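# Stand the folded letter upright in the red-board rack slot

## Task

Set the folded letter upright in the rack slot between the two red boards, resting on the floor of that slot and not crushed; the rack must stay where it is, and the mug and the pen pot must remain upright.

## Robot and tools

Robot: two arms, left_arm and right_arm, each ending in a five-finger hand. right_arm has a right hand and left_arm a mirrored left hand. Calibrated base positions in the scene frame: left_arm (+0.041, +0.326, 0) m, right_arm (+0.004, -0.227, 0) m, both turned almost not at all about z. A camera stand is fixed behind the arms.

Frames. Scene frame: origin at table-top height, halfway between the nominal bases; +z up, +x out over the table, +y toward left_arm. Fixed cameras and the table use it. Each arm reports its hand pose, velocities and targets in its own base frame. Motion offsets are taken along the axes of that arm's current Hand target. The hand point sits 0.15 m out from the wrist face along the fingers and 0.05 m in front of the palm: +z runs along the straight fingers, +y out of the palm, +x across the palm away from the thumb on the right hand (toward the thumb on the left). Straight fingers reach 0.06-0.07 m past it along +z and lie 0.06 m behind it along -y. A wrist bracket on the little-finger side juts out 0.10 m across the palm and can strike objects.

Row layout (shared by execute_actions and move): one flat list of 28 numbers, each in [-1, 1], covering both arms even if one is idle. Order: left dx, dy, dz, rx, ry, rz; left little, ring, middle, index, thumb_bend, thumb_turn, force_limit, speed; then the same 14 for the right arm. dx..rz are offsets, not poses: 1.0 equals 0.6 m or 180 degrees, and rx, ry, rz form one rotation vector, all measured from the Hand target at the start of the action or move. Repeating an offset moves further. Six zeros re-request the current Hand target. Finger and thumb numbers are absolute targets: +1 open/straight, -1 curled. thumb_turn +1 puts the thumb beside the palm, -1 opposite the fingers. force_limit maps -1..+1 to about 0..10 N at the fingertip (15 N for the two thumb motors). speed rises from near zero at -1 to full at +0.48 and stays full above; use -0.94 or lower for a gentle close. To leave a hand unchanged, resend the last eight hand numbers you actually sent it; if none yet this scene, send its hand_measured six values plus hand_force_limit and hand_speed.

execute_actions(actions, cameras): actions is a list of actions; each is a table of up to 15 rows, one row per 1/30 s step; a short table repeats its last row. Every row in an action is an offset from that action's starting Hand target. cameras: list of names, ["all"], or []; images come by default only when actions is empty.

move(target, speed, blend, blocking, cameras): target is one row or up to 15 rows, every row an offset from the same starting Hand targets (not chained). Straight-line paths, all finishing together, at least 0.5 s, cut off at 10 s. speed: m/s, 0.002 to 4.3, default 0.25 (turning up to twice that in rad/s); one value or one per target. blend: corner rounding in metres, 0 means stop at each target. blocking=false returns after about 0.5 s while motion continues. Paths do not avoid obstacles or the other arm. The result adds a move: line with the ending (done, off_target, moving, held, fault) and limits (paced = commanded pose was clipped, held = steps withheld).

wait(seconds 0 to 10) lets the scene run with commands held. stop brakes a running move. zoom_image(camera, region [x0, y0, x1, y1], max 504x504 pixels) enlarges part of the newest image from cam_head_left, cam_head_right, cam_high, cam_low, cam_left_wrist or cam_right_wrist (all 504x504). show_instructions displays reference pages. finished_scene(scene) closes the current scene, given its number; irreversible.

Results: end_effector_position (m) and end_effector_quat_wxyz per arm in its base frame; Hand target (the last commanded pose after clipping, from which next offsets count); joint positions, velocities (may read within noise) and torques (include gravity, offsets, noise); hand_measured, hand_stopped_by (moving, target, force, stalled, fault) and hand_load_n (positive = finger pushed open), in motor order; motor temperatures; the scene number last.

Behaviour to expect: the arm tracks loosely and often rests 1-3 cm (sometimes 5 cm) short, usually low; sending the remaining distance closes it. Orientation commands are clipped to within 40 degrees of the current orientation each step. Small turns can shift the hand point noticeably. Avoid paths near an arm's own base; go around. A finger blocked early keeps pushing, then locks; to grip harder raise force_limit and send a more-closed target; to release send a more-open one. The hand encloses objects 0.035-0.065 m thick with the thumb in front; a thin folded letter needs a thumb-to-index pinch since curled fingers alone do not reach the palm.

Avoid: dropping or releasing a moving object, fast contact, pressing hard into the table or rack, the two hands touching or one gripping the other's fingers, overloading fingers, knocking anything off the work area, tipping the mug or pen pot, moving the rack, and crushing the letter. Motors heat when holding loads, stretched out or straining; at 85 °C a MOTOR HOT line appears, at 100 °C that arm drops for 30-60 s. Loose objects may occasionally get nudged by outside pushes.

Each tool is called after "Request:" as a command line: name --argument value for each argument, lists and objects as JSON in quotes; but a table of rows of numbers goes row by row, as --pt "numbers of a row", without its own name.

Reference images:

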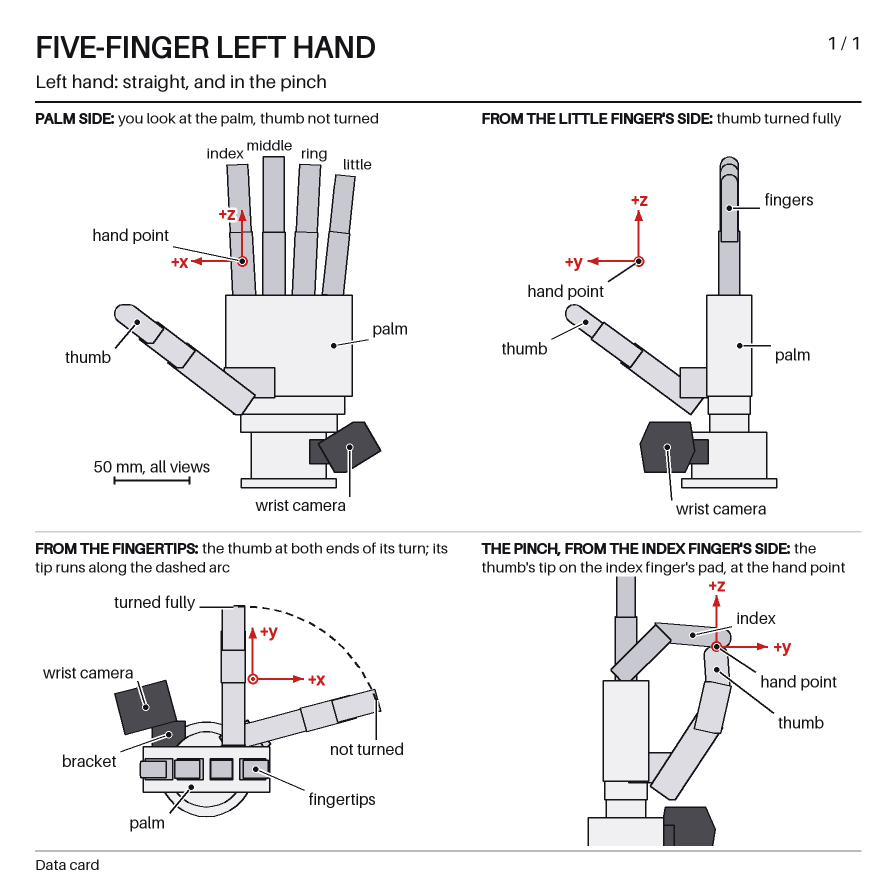

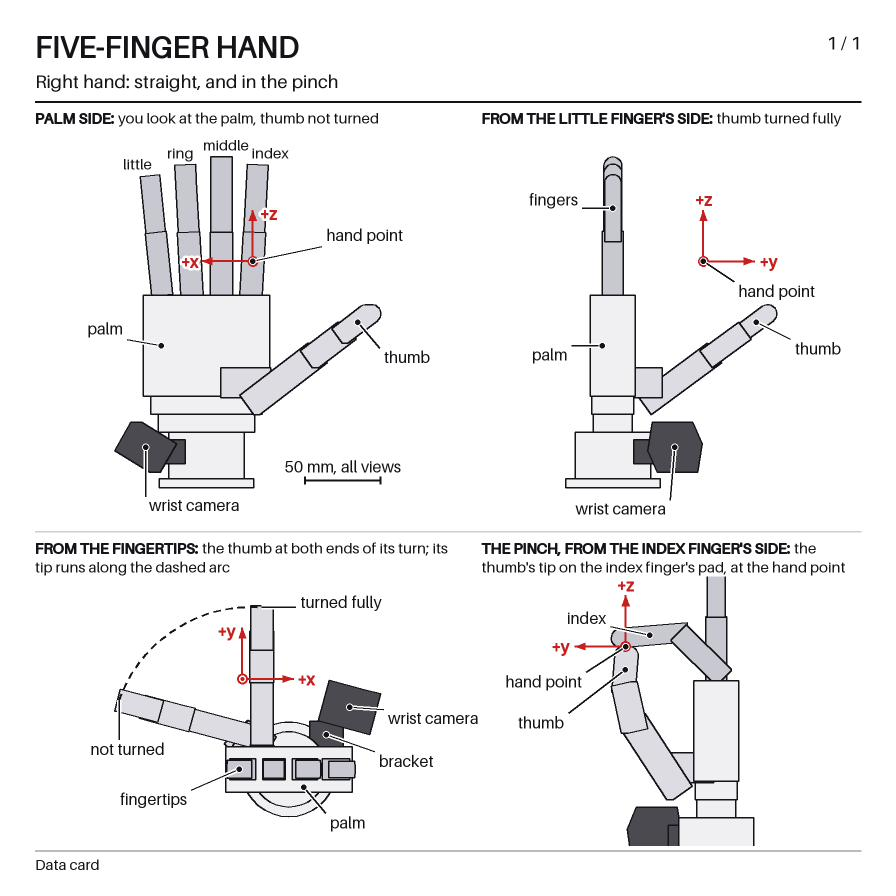

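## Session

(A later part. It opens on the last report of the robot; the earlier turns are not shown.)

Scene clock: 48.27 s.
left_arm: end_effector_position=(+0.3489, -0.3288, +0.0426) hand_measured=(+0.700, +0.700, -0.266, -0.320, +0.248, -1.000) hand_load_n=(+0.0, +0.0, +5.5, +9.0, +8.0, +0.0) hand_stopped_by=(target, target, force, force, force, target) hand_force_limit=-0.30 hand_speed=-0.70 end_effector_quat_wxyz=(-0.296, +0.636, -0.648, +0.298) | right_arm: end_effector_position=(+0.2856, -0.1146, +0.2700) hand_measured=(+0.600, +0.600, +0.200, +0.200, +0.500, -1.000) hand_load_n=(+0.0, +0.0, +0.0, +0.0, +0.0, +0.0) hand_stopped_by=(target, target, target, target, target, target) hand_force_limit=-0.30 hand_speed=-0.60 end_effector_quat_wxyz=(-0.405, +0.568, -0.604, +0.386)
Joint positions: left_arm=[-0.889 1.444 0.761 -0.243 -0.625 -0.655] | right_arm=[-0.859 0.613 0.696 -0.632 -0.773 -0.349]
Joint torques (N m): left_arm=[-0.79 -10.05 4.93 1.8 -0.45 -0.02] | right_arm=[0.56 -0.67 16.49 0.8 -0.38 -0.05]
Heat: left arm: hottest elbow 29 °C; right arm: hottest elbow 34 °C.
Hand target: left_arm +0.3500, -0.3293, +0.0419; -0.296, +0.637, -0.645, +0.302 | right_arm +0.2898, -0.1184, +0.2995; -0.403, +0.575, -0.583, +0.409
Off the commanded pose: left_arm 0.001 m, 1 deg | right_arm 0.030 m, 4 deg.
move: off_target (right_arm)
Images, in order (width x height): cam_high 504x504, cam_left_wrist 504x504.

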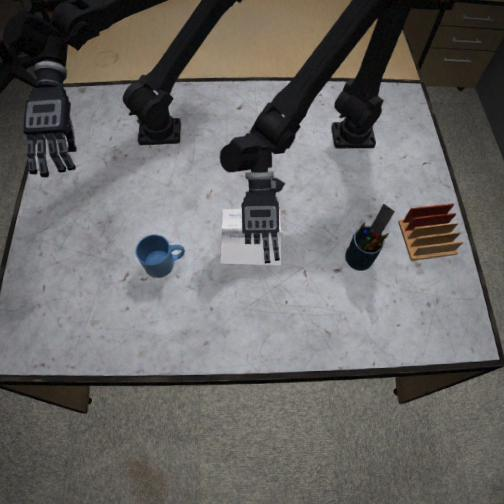

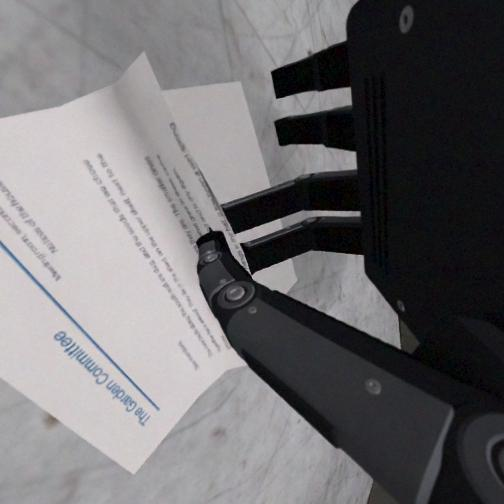

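Request:
move --target '[0,-0.2017,-0.1693,0,0,0,0.7,0.7,-0.5,-0.5,0.05,-1,-0.3,-0.7,0,0,0,0,0,0,0.6,0.6,0.2,0.2,0.5,-1,-0.3,-0.6]' --speed 0.12 --cameras '["cam_high","cam_low","cam_left_wrist"]'

Request:
zoom_image --camera "cam_low" --region '[130, 170, 250, 290]'

Scene clock: 51.17 s.
left_arm: end_effector_position=(+0.3392, -0.3169, +0.1710) hand_measured=(+0.700, +0.700, -0.266, -0.320, +0.248, -1.000) hand_load_n=(+0.0, +0.0, +5.0, +6.5, +7.5, +0.0) hand_stopped_by=(target, target, force, force, force, target) hand_force_limit=-0.30 hand_speed=-0.70 end_effector_quat_wxyz=(-0.298, +0.635, -0.657, +0.278) | right_arm: end_effector_position=(+0.2856, -0.1146, +0.2700) hand_measured=(+0.600, +0.600, +0.200, +0.200, +0.500, -1.000) hand_load_n=(+0.0, +0.0, +0.0, +0.0, +0.0, +0.0) hand_stopped_by=(target, target, target, target, target, target) hand_force_limit=-0.30 hand_speed=-0.60 end_effector_quat_wxyz=(-0.405, +0.568, -0.604, +0.386)
Joint positions: left_arm=[-0.889 1.244 0.97 -0.695 -0.625 -0.655] | right_arm=[-0.859 0.613 0.696 -0.632 -0.773 -0.349]
Joint torques (N m): left_arm=[-0.85 -10.05 10.22 0.73 -0.44 -0.01] | right_arm=[0.56 -0.67 16.49 0.81 -0.38 -0.04]
Motor temperatures (°C): left_arm=[26 25 30 23 26 24] | right_arm=[24 25 35 25 24 26]
Heat: left arm: hottest elbow 30 °C; right arm: hottest elbow 35 °C.
Hand target: left_arm +0.3501, -0.3289, +0.1997; -0.296, +0.637, -0.645, +0.301 | right_arm +0.2898, -0.1184, +0.2995; -0.403, +0.575, -0.583, +0.409
Off the commanded pose: left_arm 0.033 m, 3 deg | right_arm 0.030 m, 4 deg.
move: off_target (left_arm, right_arm)
Images, in order (width x height): cam_high 504x504, cam_low 504x504, cam_left_wrist 504x504.

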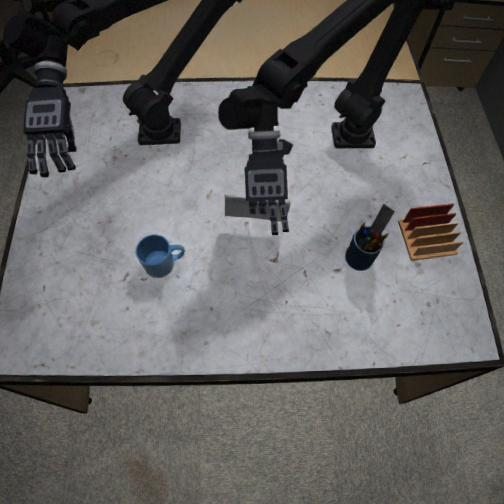

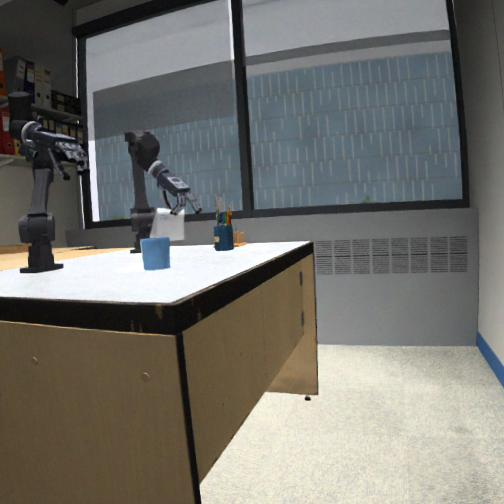

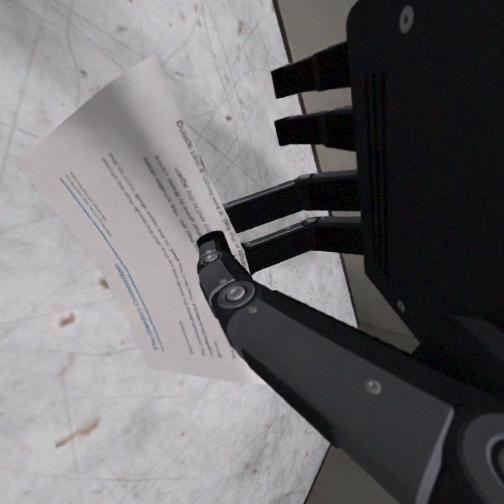

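Scaled by 4.200 from the camera's 504x504 image, which has a finer 720x720 frame.

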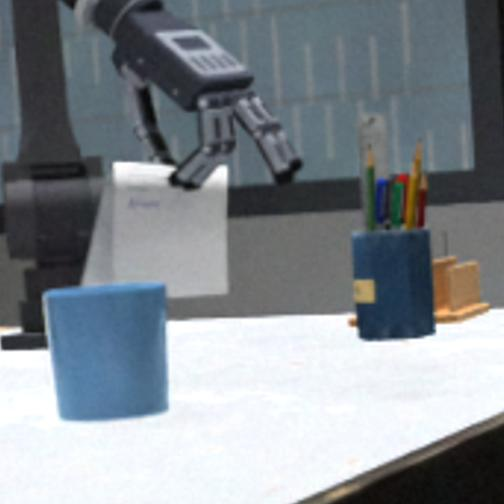

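Request:
zoom_image --camera "cam_high" --region '[205, 160, 305, 260]'

Request:
zoom_image --camera "cam_low" --region '[140, 195, 200, 255]'

Scaled by 5.040 from the camera's 504x504 image, which has a finer 720x720 frame.

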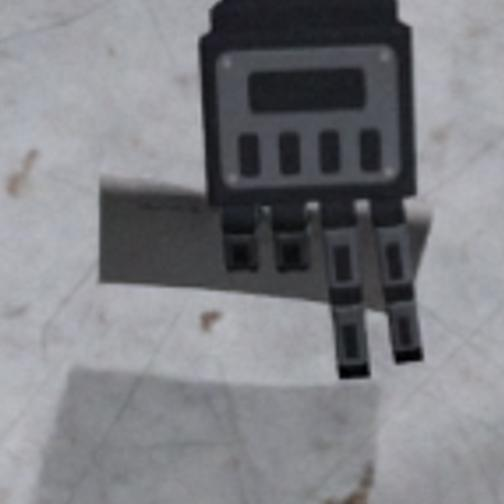

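Scaled by 8.400 from the camera's 504x504 image, which has a finer 720x720 frame.

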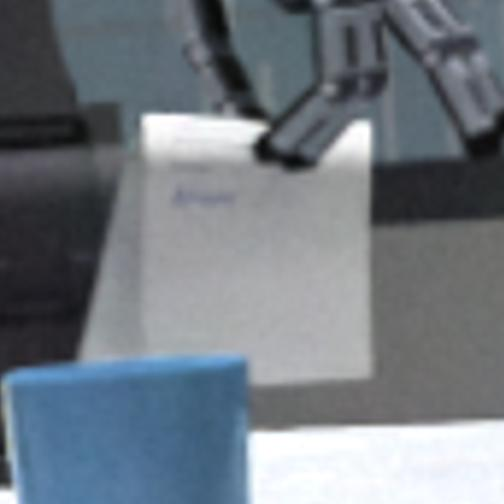

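Request:
move --target '[0,0,0,0.1944,0,0,0.7,0.7,-0.5,-0.5,0.05,-1,-0.3,-0.7,0,0,0,0,0,0,0.6,0.6,0.2,0.2,0.5,-1,-0.3,-0.6]' --speed 0.15 --cameras '["cam_high","cam_low","cam_left_wrist"]'

Request:
zoom_image --camera "cam_high" --region '[205, 160, 305, 260]'

Request:
zoom_image --camera "cam_low" --region '[140, 195, 220, 275]'

Scene clock: 54.67 s.
left_arm: end_effector_position=(+0.3523, -0.3278, +0.2020) hand_measured=(+0.700, +0.700, -0.266, -0.320, +0.248, -1.000) hand_load_n=(+0.0, +0.0, +4.5, +6.5, +7.0, -0.5) hand_stopped_by=(target, target, force, force, force, target) hand_force_limit=-0.30 hand_speed=-0.70 end_effector_quat_wxyz=(-0.473, +0.521, -0.524, +0.480) | right_arm: end_effector_position=(+0.2856, -0.1146, +0.2700) hand_measured=(+0.600, +0.600, +0.200, +0.200, +0.500, -1.000) hand_load_n=(+0.0, +0.0, +0.0, +0.0, +0.0, +0.0) hand_stopped_by=(target, target, target, target, target, target) hand_force_limit=-0.30 hand_speed=-0.60 end_effector_quat_wxyz=(-0.405, +0.568, -0.604, +0.386)
Joint positions: left_arm=[-1.06 1.203 0.605 0.415 -1.041 -0.163] | right_arm=[-0.859 0.613 0.696 -0.632 -0.773 -0.349]
Joint torques (N m): left_arm=[-1.49 -6.59 5.46 2.04 -0.35 0.03] | right_arm=[0.5 -0.56 16.51 0.8 -0.37 -0.05]
Heat: left arm: hottest elbow 30 °C; right arm: hottest elbow 36 °C.
Hand target: left_arm +0.3501, -0.3290, +0.1999; -0.473, +0.518, -0.525, +0.482 | right_arm +0.2898, -0.1184, +0.2995; -0.403, +0.575, -0.583, +0.409
Off the commanded pose: left_arm 0.003 m, 0 deg | right_arm 0.030 m, 4 deg.
move: off_target (right_arm)
Images, in order (width x height): cam_high 504x504, cam_low 504x504, cam_left_wrist 504x504.

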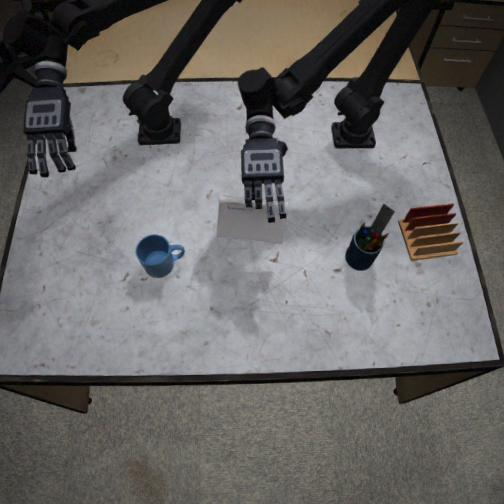

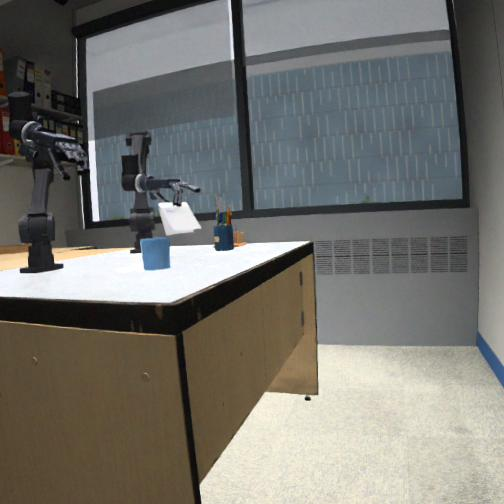

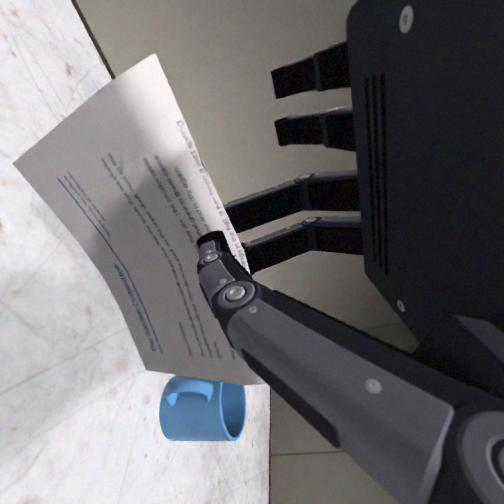

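Scaled by 5.040 from the camera's 504x504 image, which has a finer 720x720 frame.

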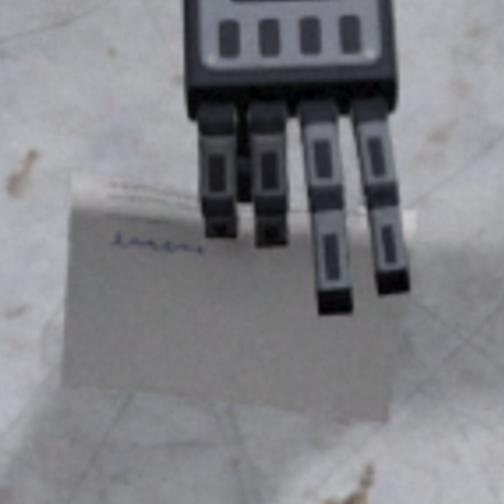

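Scaled by 6.300 from the camera's 504x504 image, which has a finer 720x720 frame.

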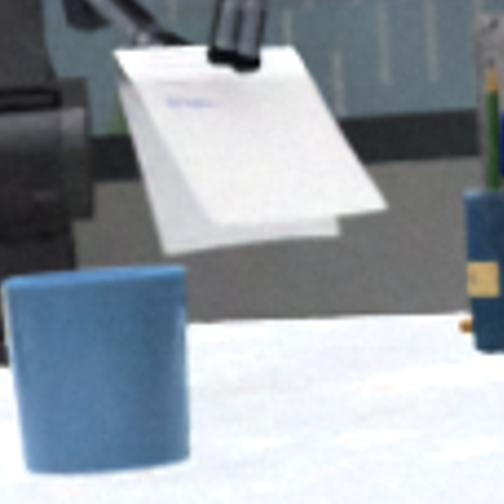

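Request:
move --target '[0,0.1743,0.0153,0,0,0,0.7,0.7,-0.5,-0.5,0.05,-1,-0.3,-0.7,0,0,0,0,0,0,0.6,0.6,0.2,0.2,0.5,-1,-0.3,-0.6]' --speed 0.12 --cameras '["cam_high","cam_low","cam_left_wrist"]'

Request:
zoom_image --camera "cam_high" --region '[200, 180, 300, 280]'

Request:
zoom_image --camera "cam_low" --region '[140, 205, 220, 285]'

Scene clock: 56.33 s.
left_arm: end_effector_position=(+0.3524, -0.3279, +0.0921) hand_measured=(+0.700, +0.700, -0.266, -0.320, +0.248, -1.000) hand_load_n=(+0.0, +0.0, +5.0, +6.0, +7.0, -0.5) hand_stopped_by=(target, target, force, force, force, target) hand_force_limit=-0.30 hand_speed=-0.70 end_effector_quat_wxyz=(-0.474, +0.520, -0.527, +0.477) | right_arm: end_effector_position=(+0.2856, -0.1146, +0.2700) hand_measured=(+0.600, +0.600, +0.200, +0.200, +0.500, -1.000) hand_load_n=(+0.0, +0.0, +0.0, +0.0, +0.0, +0.0) hand_stopped_by=(target, target, target, target, target, target) hand_force_limit=-0.30 hand_speed=-0.60 end_effector_quat_wxyz=(-0.405, +0.568, -0.604, +0.386)
Joint positions: left_arm=[-1.06 1.516 0.487 0.837 -1.042 -0.162] | right_arm=[-0.859 0.613 0.696 -0.632 -0.773 -0.349]
Joint torques (N m): left_arm=[-1.55 -9.41 3.6 2.09 -0.33 0.07] | right_arm=[0.5 -0.67 16.49 0.81 -0.38 -0.04]
Heat: left arm: hottest elbow 30 °C; right arm: hottest elbow 36 °C.
Hand target: left_arm +0.3501, -0.3291, +0.0948; -0.474, +0.518, -0.525, +0.481 | right_arm +0.2898, -0.1184, +0.2995; -0.403, +0.575, -0.583, +0.409
Off the commanded pose: left_arm 0.004 m, 1 deg | right_arm 0.030 m, 4 deg.
move: off_target (right_arm)
Images, in order (width x height): cam_high 504x504, cam_low 504x504, cam_left_wrist 504x504.

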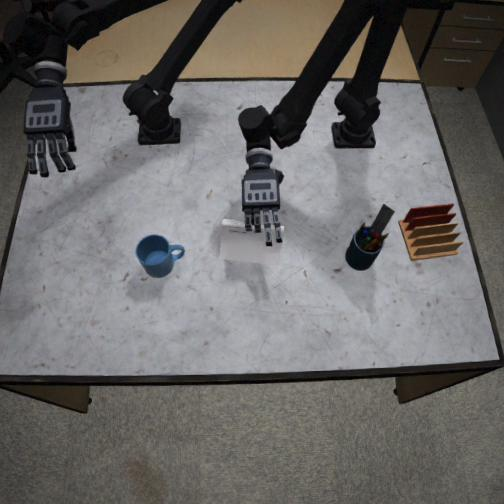

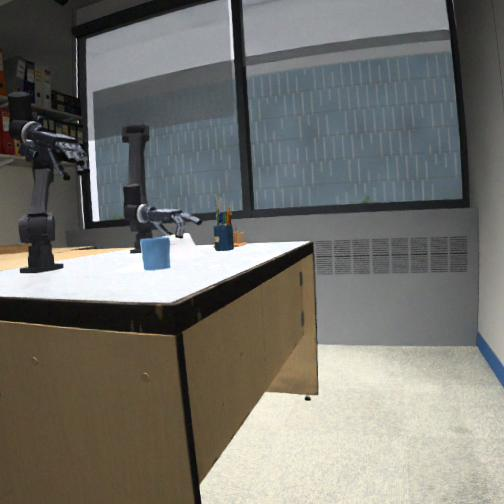

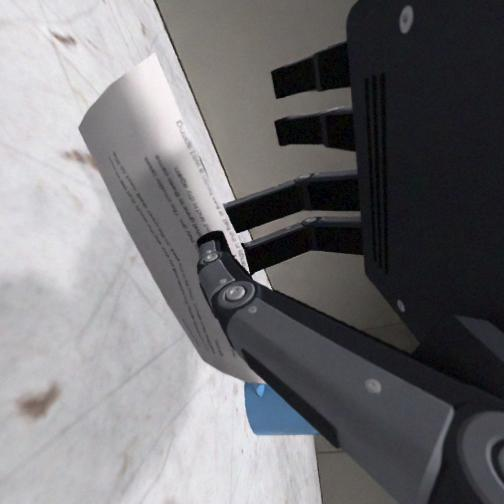

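Scaled by 5.040 from the camera's 504x504 image, which has a finer 720x720 frame.

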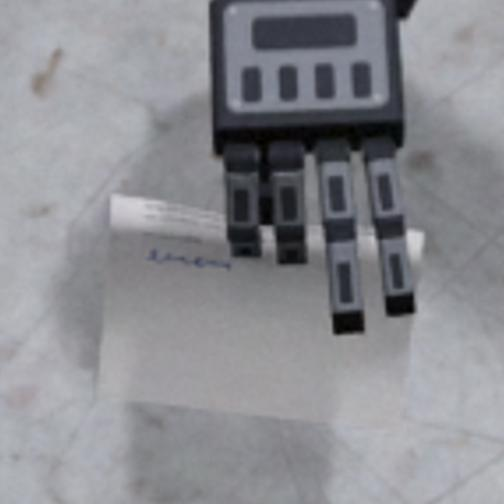

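Scaled by 6.300 from the camera's 504x504 image, which has a finer 720x720 frame.

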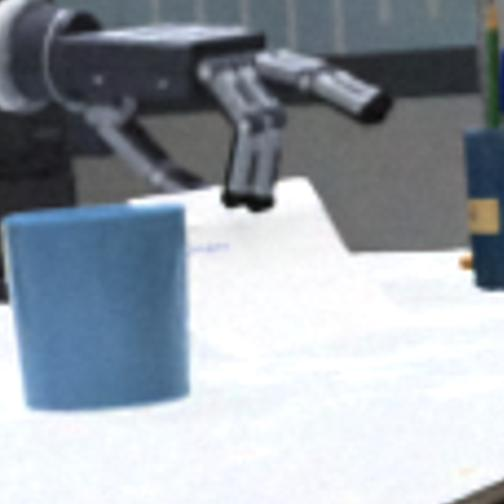

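Request:
move --target '[0,0,0,0,0,0,0.7,0.7,0.1,0.1,0.4,-1,-0.3,-0.6,0,0,0,0,0,0,0.6,0.6,0.2,0.2,0.5,-1,-0.3,-0.6]' --speed 0.12 --cameras '["cam_high","cam_low","cam_left_wrist"]'

Request:
zoom_image --camera "cam_high" --region '[200, 180, 300, 280]'

Request:
zoom_image --camera "cam_low" --region '[140, 205, 220, 285]'

Scene clock: 57.10 s.
left_arm: end_effector_position=(+0.3524, -0.3278, +0.0921) hand_measured=(+0.700, +0.700, +0.100, +0.100, +0.400, -1.000) hand_load_n=(+0.0, +0.0, +0.0, +0.0, +0.0, +0.0) hand_stopped_by=(target, target, target, target, target, target) hand_force_limit=-0.30 hand_speed=-0.60 end_effector_quat_wxyz=(-0.474, +0.520, -0.527, +0.476) | right_arm: end_effector_position=(+0.2856, -0.1146, +0.2700) hand_measured=(+0.600, +0.600, +0.200, +0.200, +0.500, -1.000) hand_load_n=(+0.0, +0.0, +0.0, +0.0, +0.0, -0.5) hand_stopped_by=(target, target, target, target, target, target) hand_force_limit=-0.30 hand_speed=-0.60 end_effector_quat_wxyz=(-0.405, +0.568, -0.604, +0.386)
Joint positions: left_arm=[-1.06 1.516 0.487 0.837 -1.042 -0.162] | right_arm=[-0.859 0.613 0.696 -0.632 -0.773 -0.349]
Joint torques (N m): left_arm=[-1.61 -9.47 3.6 2.06 -0.32 0.06] | right_arm=[0.5 -0.73 16.5 0.83 -0.37 -0.04]
Heat: left arm: hottest elbow 29 °C; right arm: hottest elbow 36 °C.
Hand target: left_arm +0.3501, -0.3292, +0.0948; -0.473, +0.518, -0.525, +0.482 | right_arm +0.2898, -0.1184, +0.2995; -0.403, +0.575, -0.583, +0.409
Off the commanded pose: left_arm 0.004 m, 1 deg | right_arm 0.030 m, 4 deg.
move: off_target (right_arm)
Images, in order (width x height): cam_high 504x504, cam_low 504x504, cam_left_wrist 504x504.

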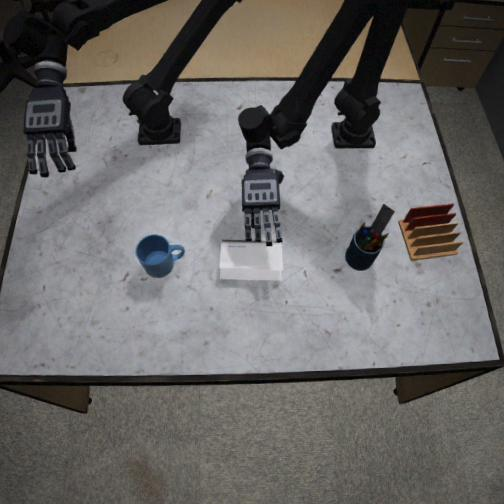

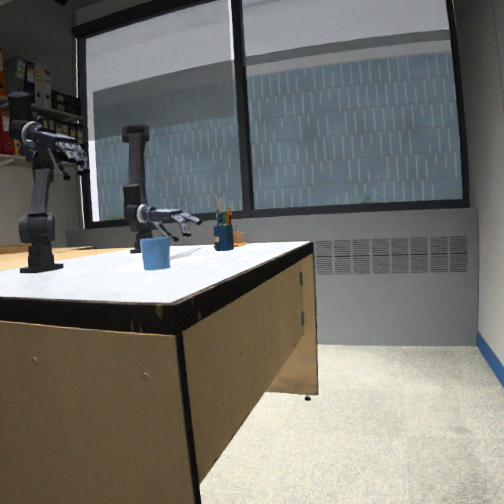

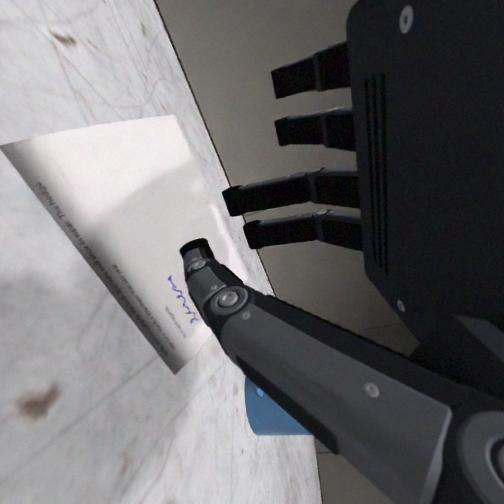

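Scaled by 5.040 from the camera's 504x504 image, which has a finer 720x720 frame.

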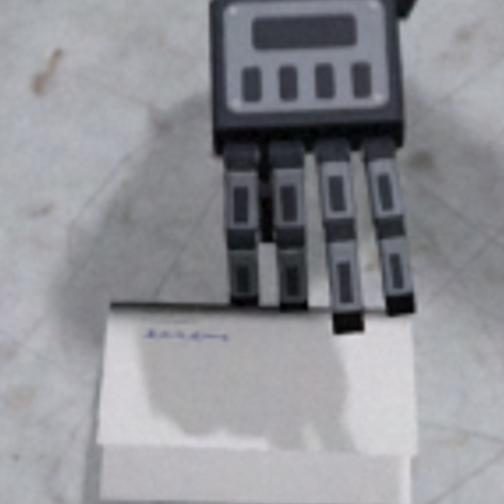

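Scaled by 6.300 from the camera's 504x504 image, which has a finer 720x720 frame.

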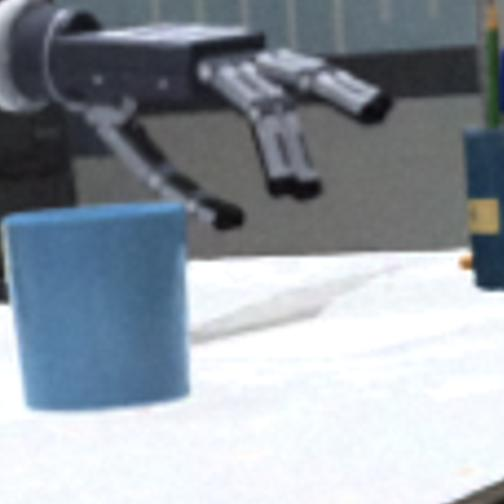

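Request:
move --pt "0 0 0 0 0 0 0 0 0 0 1 1 -0.4 0 0 0 0 0 0 0 0 0 0 0 1 1 -0.4 0" --pt "0.0408 0.0197 0.0625 -0.0833 0 0 0 0 0 0 1 1 -0.4 0 0 0 0 0 0 0 0 0 0 0 1 1 -0.4 0" --pt "0.0408 0.0943 0.069 -0.0833 0 0 0 0 0 0 1 1 -0.4 0 0 0 0 0 0 0 0 0 0 0 1 1 -0.4 0" --speed 0.12 --blend '[0, 0.01, 0]' --cameras '["cam_high","cam_low","cam_left_wrist","cam_head_right"]'

Request:
zoom_image --camera "cam_high" --region '[200, 200, 300, 300]'

Request:
zoom_image --camera "cam_low" --region '[140, 205, 220, 285]'

Request:
zoom_image --camera "cam_head_right" --region '[160, 190, 280, 310]'

Scene clock: 61.47 s.
left_arm: end_effector_position=(+0.3785, -0.3474, +0.0296) hand_measured=(+0.000, +0.000, +0.000, +0.000, +1.000, +1.000) hand_load_n=(-0.5, +0.0, +0.5, +0.0, +0.0, +0.0) hand_stopped_by=(target, target, target, target, target, target) hand_force_limit=-0.40 hand_speed=0.00 end_effector_quat_wxyz=(-0.405, +0.571, -0.592, +0.399) | right_arm: end_effector_position=(+0.2855, -0.1146, +0.2699) hand_measured=(+0.000, +0.000, +0.000, +0.000, +1.000, +1.000) hand_load_n=(+0.0, +0.0, -0.5, +0.0, +0.0, +0.0) hand_stopped_by=(target, target, target, target, target, target) hand_force_limit=-0.40 hand_speed=0.00 end_effector_quat_wxyz=(-0.405, +0.568, -0.603, +0.386)
Joint positions: left_arm=[-0.965 1.601 0.649 0.372 -0.869 -0.438] | right_arm=[-0.859 0.613 0.696 -0.633 -0.774 -0.351]
Joint torques (N m): left_arm=[-0.5 -10.81 5.41 1.95 -0.23 -0.06] | right_arm=[0.56 -0.62 16.47 0.8 -0.37 0]
Heat: left arm: hottest elbow 29 °C; right arm: hottest elbow 37 °C.
Hand target: left_arm +0.3859, -0.3544, +0.0349; -0.402, +0.576, -0.583, +0.409 | right_arm +0.2898, -0.1184, +0.2994; -0.403, +0.575, -0.583, +0.409
Off the commanded pose: left_arm 0.011 m, 2 deg | right_arm 0.030 m, 4 deg.
move: off_target (left_arm, right_arm)
Images, in order (width x height): cam_head_right 504x504, cam_high 504x504, cam_low 504x504, cam_left_wrist 504x504.

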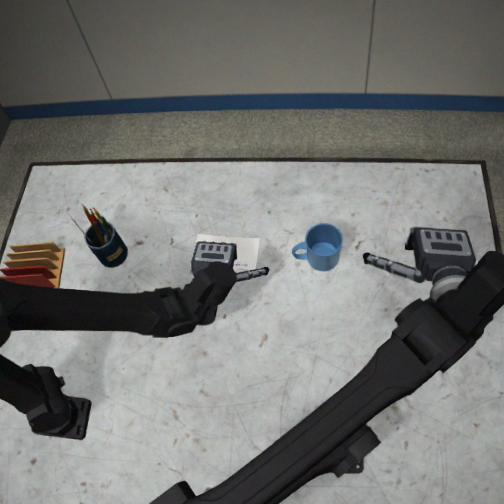

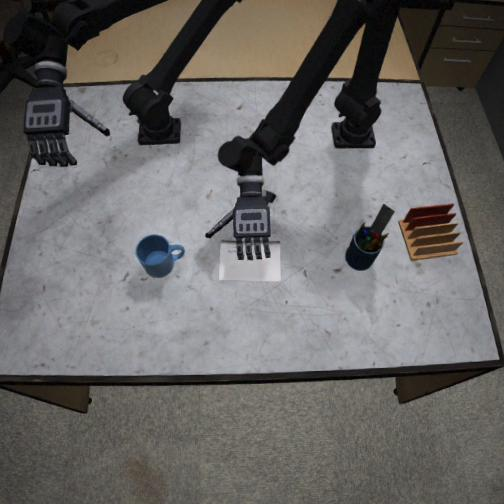

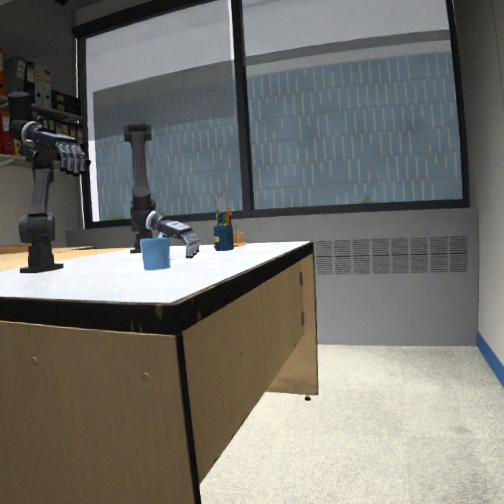

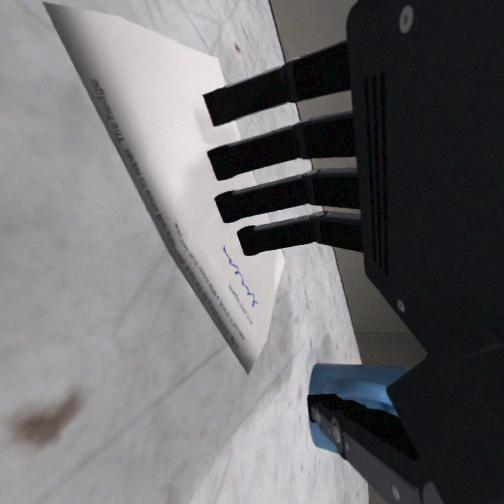

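Scaled by 5.040 from the camera's 504x504 image, which has a finer 720x720 frame.

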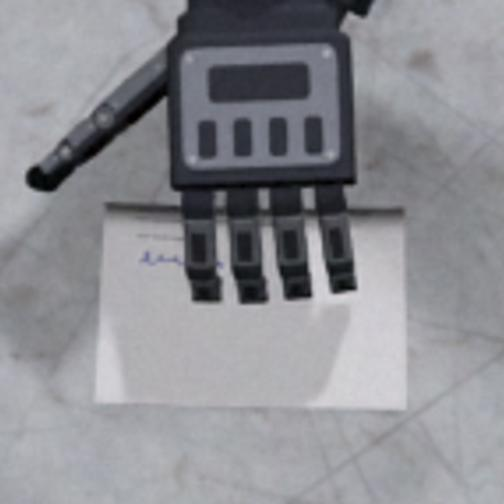

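Scaled by 6.300 from the camera's 504x504 image, which has a finer 720x720 frame.

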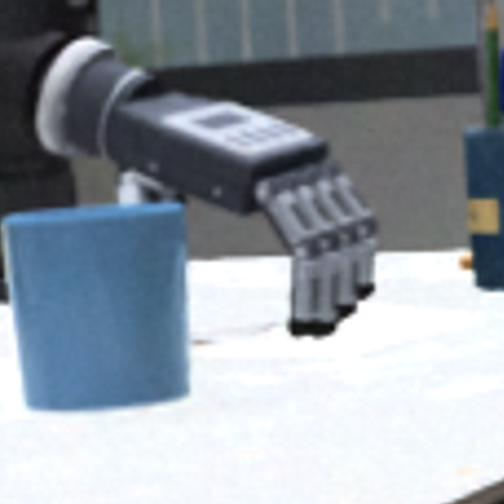

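Scaled by 4.200 from the camera's 504x504 image, which has a finer 720x720 frame.

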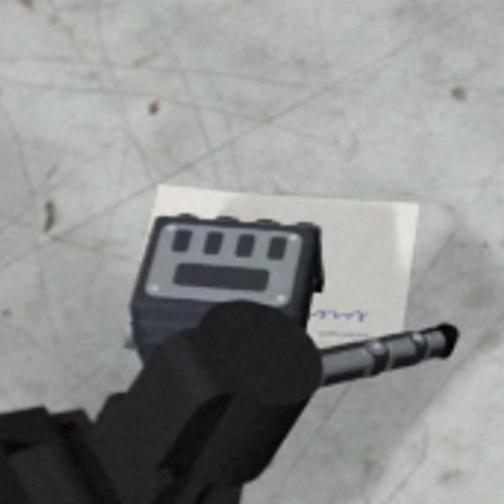

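Request:
move --pt "0 0.0313 0.0114 0 0 0 0 0 0 0 1 1 -0.4 0 0 0 0 0 0 0 0 0 0 0 1 1 -0.4 0" --pt "-0.0857 -0.0253 0.1669 0 0 0 0 0 0 0 1 1 -0.4 0 0 0 0 0 0 0 0 0 0 0 1 1 -0.4 0" --speed '[0.05, 0.1]' --cameras '["cam_high","cam_low","cam_left_wrist"]'

Request:
zoom_image --camera "cam_high" --region '[210, 220, 310, 320]'

Scene clock: 64.03 s.
left_arm: end_effector_position=(+0.4814, -0.3071, +0.0308) hand_measured=(+0.000, +0.000, +0.000, +0.000, +1.000, +1.000) hand_load_n=(+0.0, +0.0, -1.0, +0.0, +0.0, +0.0) hand_stopped_by=(target, target, target, target, target, target) hand_force_limit=-0.40 hand_speed=0.00 end_effector_quat_wxyz=(-0.399, +0.578, -0.572, +0.425) | right_arm: end_effector_position=(+0.2855, -0.1146, +0.2699) hand_measured=(+0.000, +0.000, +0.000, +0.000, +1.000, +1.000) hand_load_n=(+0.0, +0.0, +0.0, +0.0, +0.0, +0.0) hand_stopped_by=(target, target, target, target, target, target) hand_force_limit=-0.40 hand_speed=0.00 end_effector_quat_wxyz=(-0.405, +0.568, -0.603, +0.386)
Joint positions: left_arm=[-0.703 1.7 0.713 0.576 -0.635 -0.289] | right_arm=[-0.859 0.613 0.696 -0.633 -0.774 -0.351]
Joint torques (N m): left_arm=[-0.26 -9.58 5.23 1.31 -0.1 0.12] | right_arm=[0.56 -0.62 16.49 0.83 -0.37 0]
Heat: left arm: hottest elbow 29 °C; right arm: hottest elbow 38 °C.
Hand target: left_arm +0.4859, -0.3045, +0.0148; -0.402, +0.576, -0.583, +0.409 | right_arm +0.2898, -0.1184, +0.2994; -0.403, +0.575, -0.583, +0.409
Off the commanded pose: left_arm 0.017 m, 2 deg | right_arm 0.030 m, 4 deg.
move: off_target (left_arm, right_arm)
Images, in order (width x height): cam_high 504x504, cam_low 504x504, cam_left_wrist 504x504.

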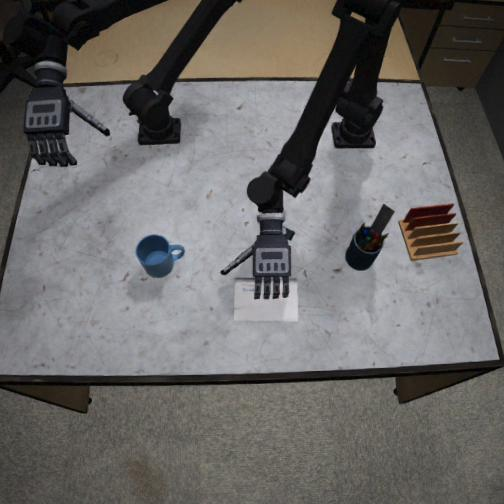

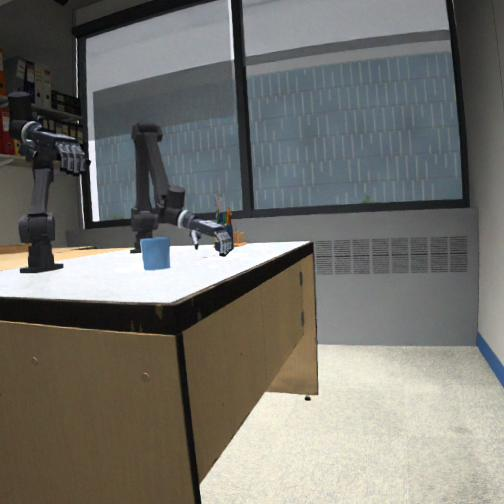

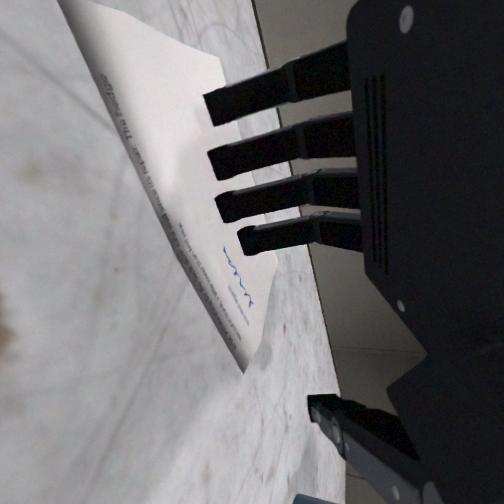

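Scaled by 5.040 from the camera's 504x504 image, which has a finer 720x720 frame.

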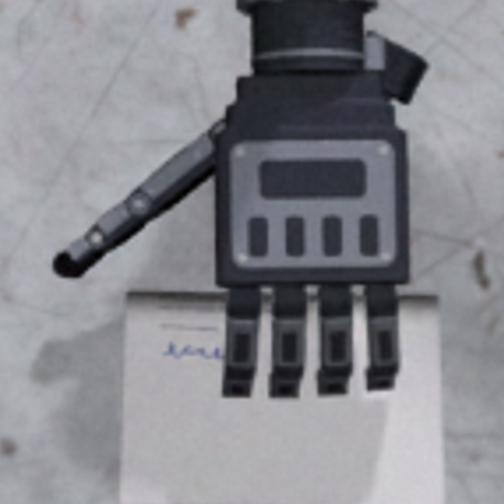

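Request:
move --target '[-0.1707,-0.0972,0.2672,0,0,0,0,0,0,0,1,1,-0.4,0,0,0,0,0,0,0,0,0,0,0,1,1,-0.4,0]' --speed 0.12 --cameras '["cam_high","cam_low","cam_left_wrist","cam_head_right"]'

Request:
zoom_image --camera "cam_high" --region '[240, 300, 340, 400]'

Scene clock: 66.37 s.
left_arm: end_effector_position=(+0.6538, -0.2085, +0.0349) hand_measured=(+0.000, +0.000, +0.000, +0.000, +1.000, +1.000) hand_load_n=(+0.0, +0.0, -0.5, +0.0, +0.0, -0.5) hand_stopped_by=(target, target, target, target, target, target) hand_force_limit=-0.40 hand_speed=0.00 end_effector_quat_wxyz=(-0.405, +0.573, -0.570, +0.428) | right_arm: end_effector_position=(+0.2855, -0.1146, +0.2699) hand_measured=(+0.000, +0.000, +0.000, +0.000, +1.000, +1.000) hand_load_n=(+0.0, +0.0, +0.0, -0.5, +0.0, -0.5) hand_stopped_by=(target, target, target, target, target, target) hand_force_limit=-0.40 hand_speed=0.00 end_effector_quat_wxyz=(-0.405, +0.568, -0.603, +0.386)
Joint positions: left_arm=[-0.337 1.887 1.006 0.555 -0.297 -0.129] | right_arm=[-0.859 0.613 0.696 -0.633 -0.774 -0.351]
Joint torques (N m): left_arm=[-0.5 -13.98 6.31 0.68 -0.1 0.12] | right_arm=[0.62 -0.62 16.46 0.81 -0.37 0]
Heat: left arm: hottest elbow 29 °C; right arm: hottest elbow 38 °C.
Hand target: left_arm +0.6580, -0.2045, +0.0144; -0.402, +0.576, -0.583, +0.409 | right_arm +0.2898, -0.1184, +0.2994; -0.403, +0.575, -0.583, +0.409
Off the commanded pose: left_arm 0.021 m, 3 deg | right_arm 0.030 m, 4 deg.
move: off_target (left_arm, right_arm)
Images, in order (width x height): cam_head_right 504x504, cam_high 504x504, cam_low 504x504, cam_left_wrist 504x504.

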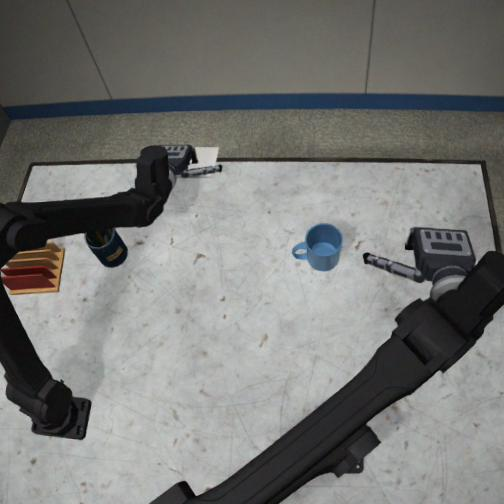

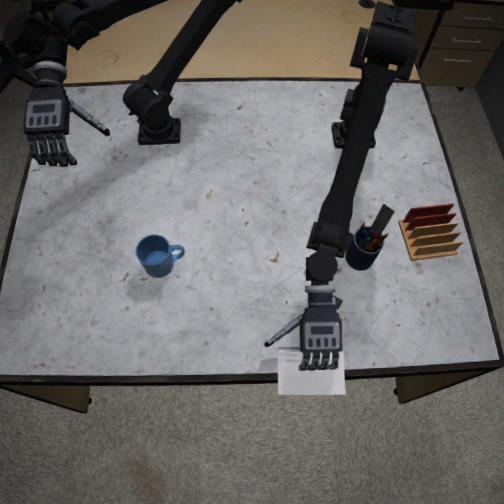

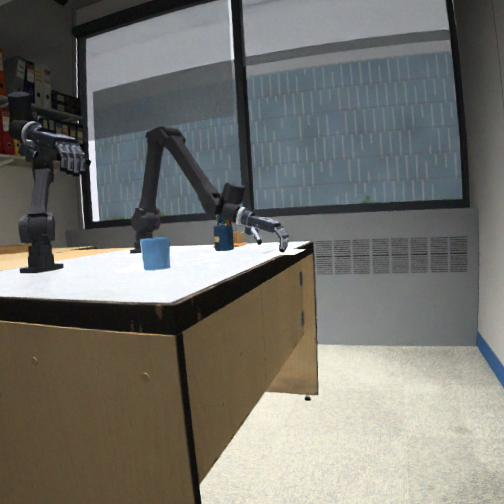

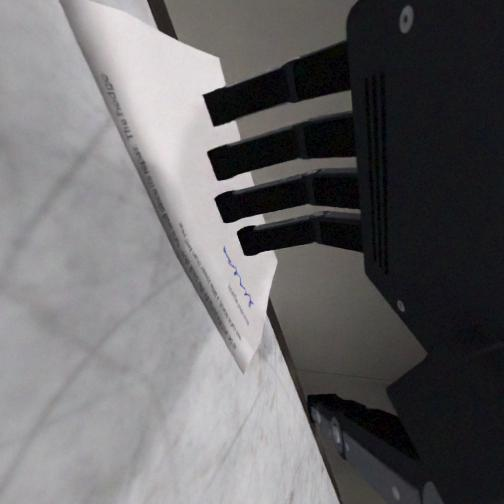

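Scaled by 5.040 from the camera's 504x504 image, which has a finer 720x720 frame.

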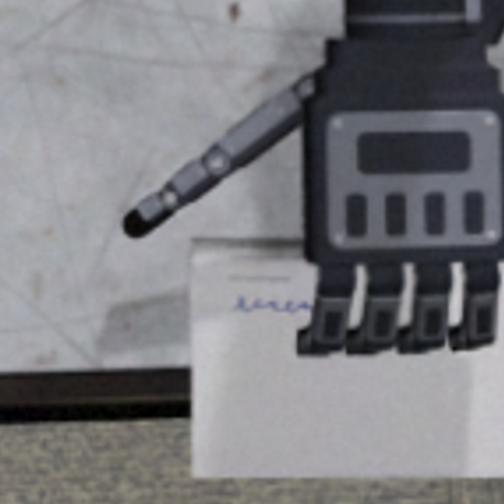

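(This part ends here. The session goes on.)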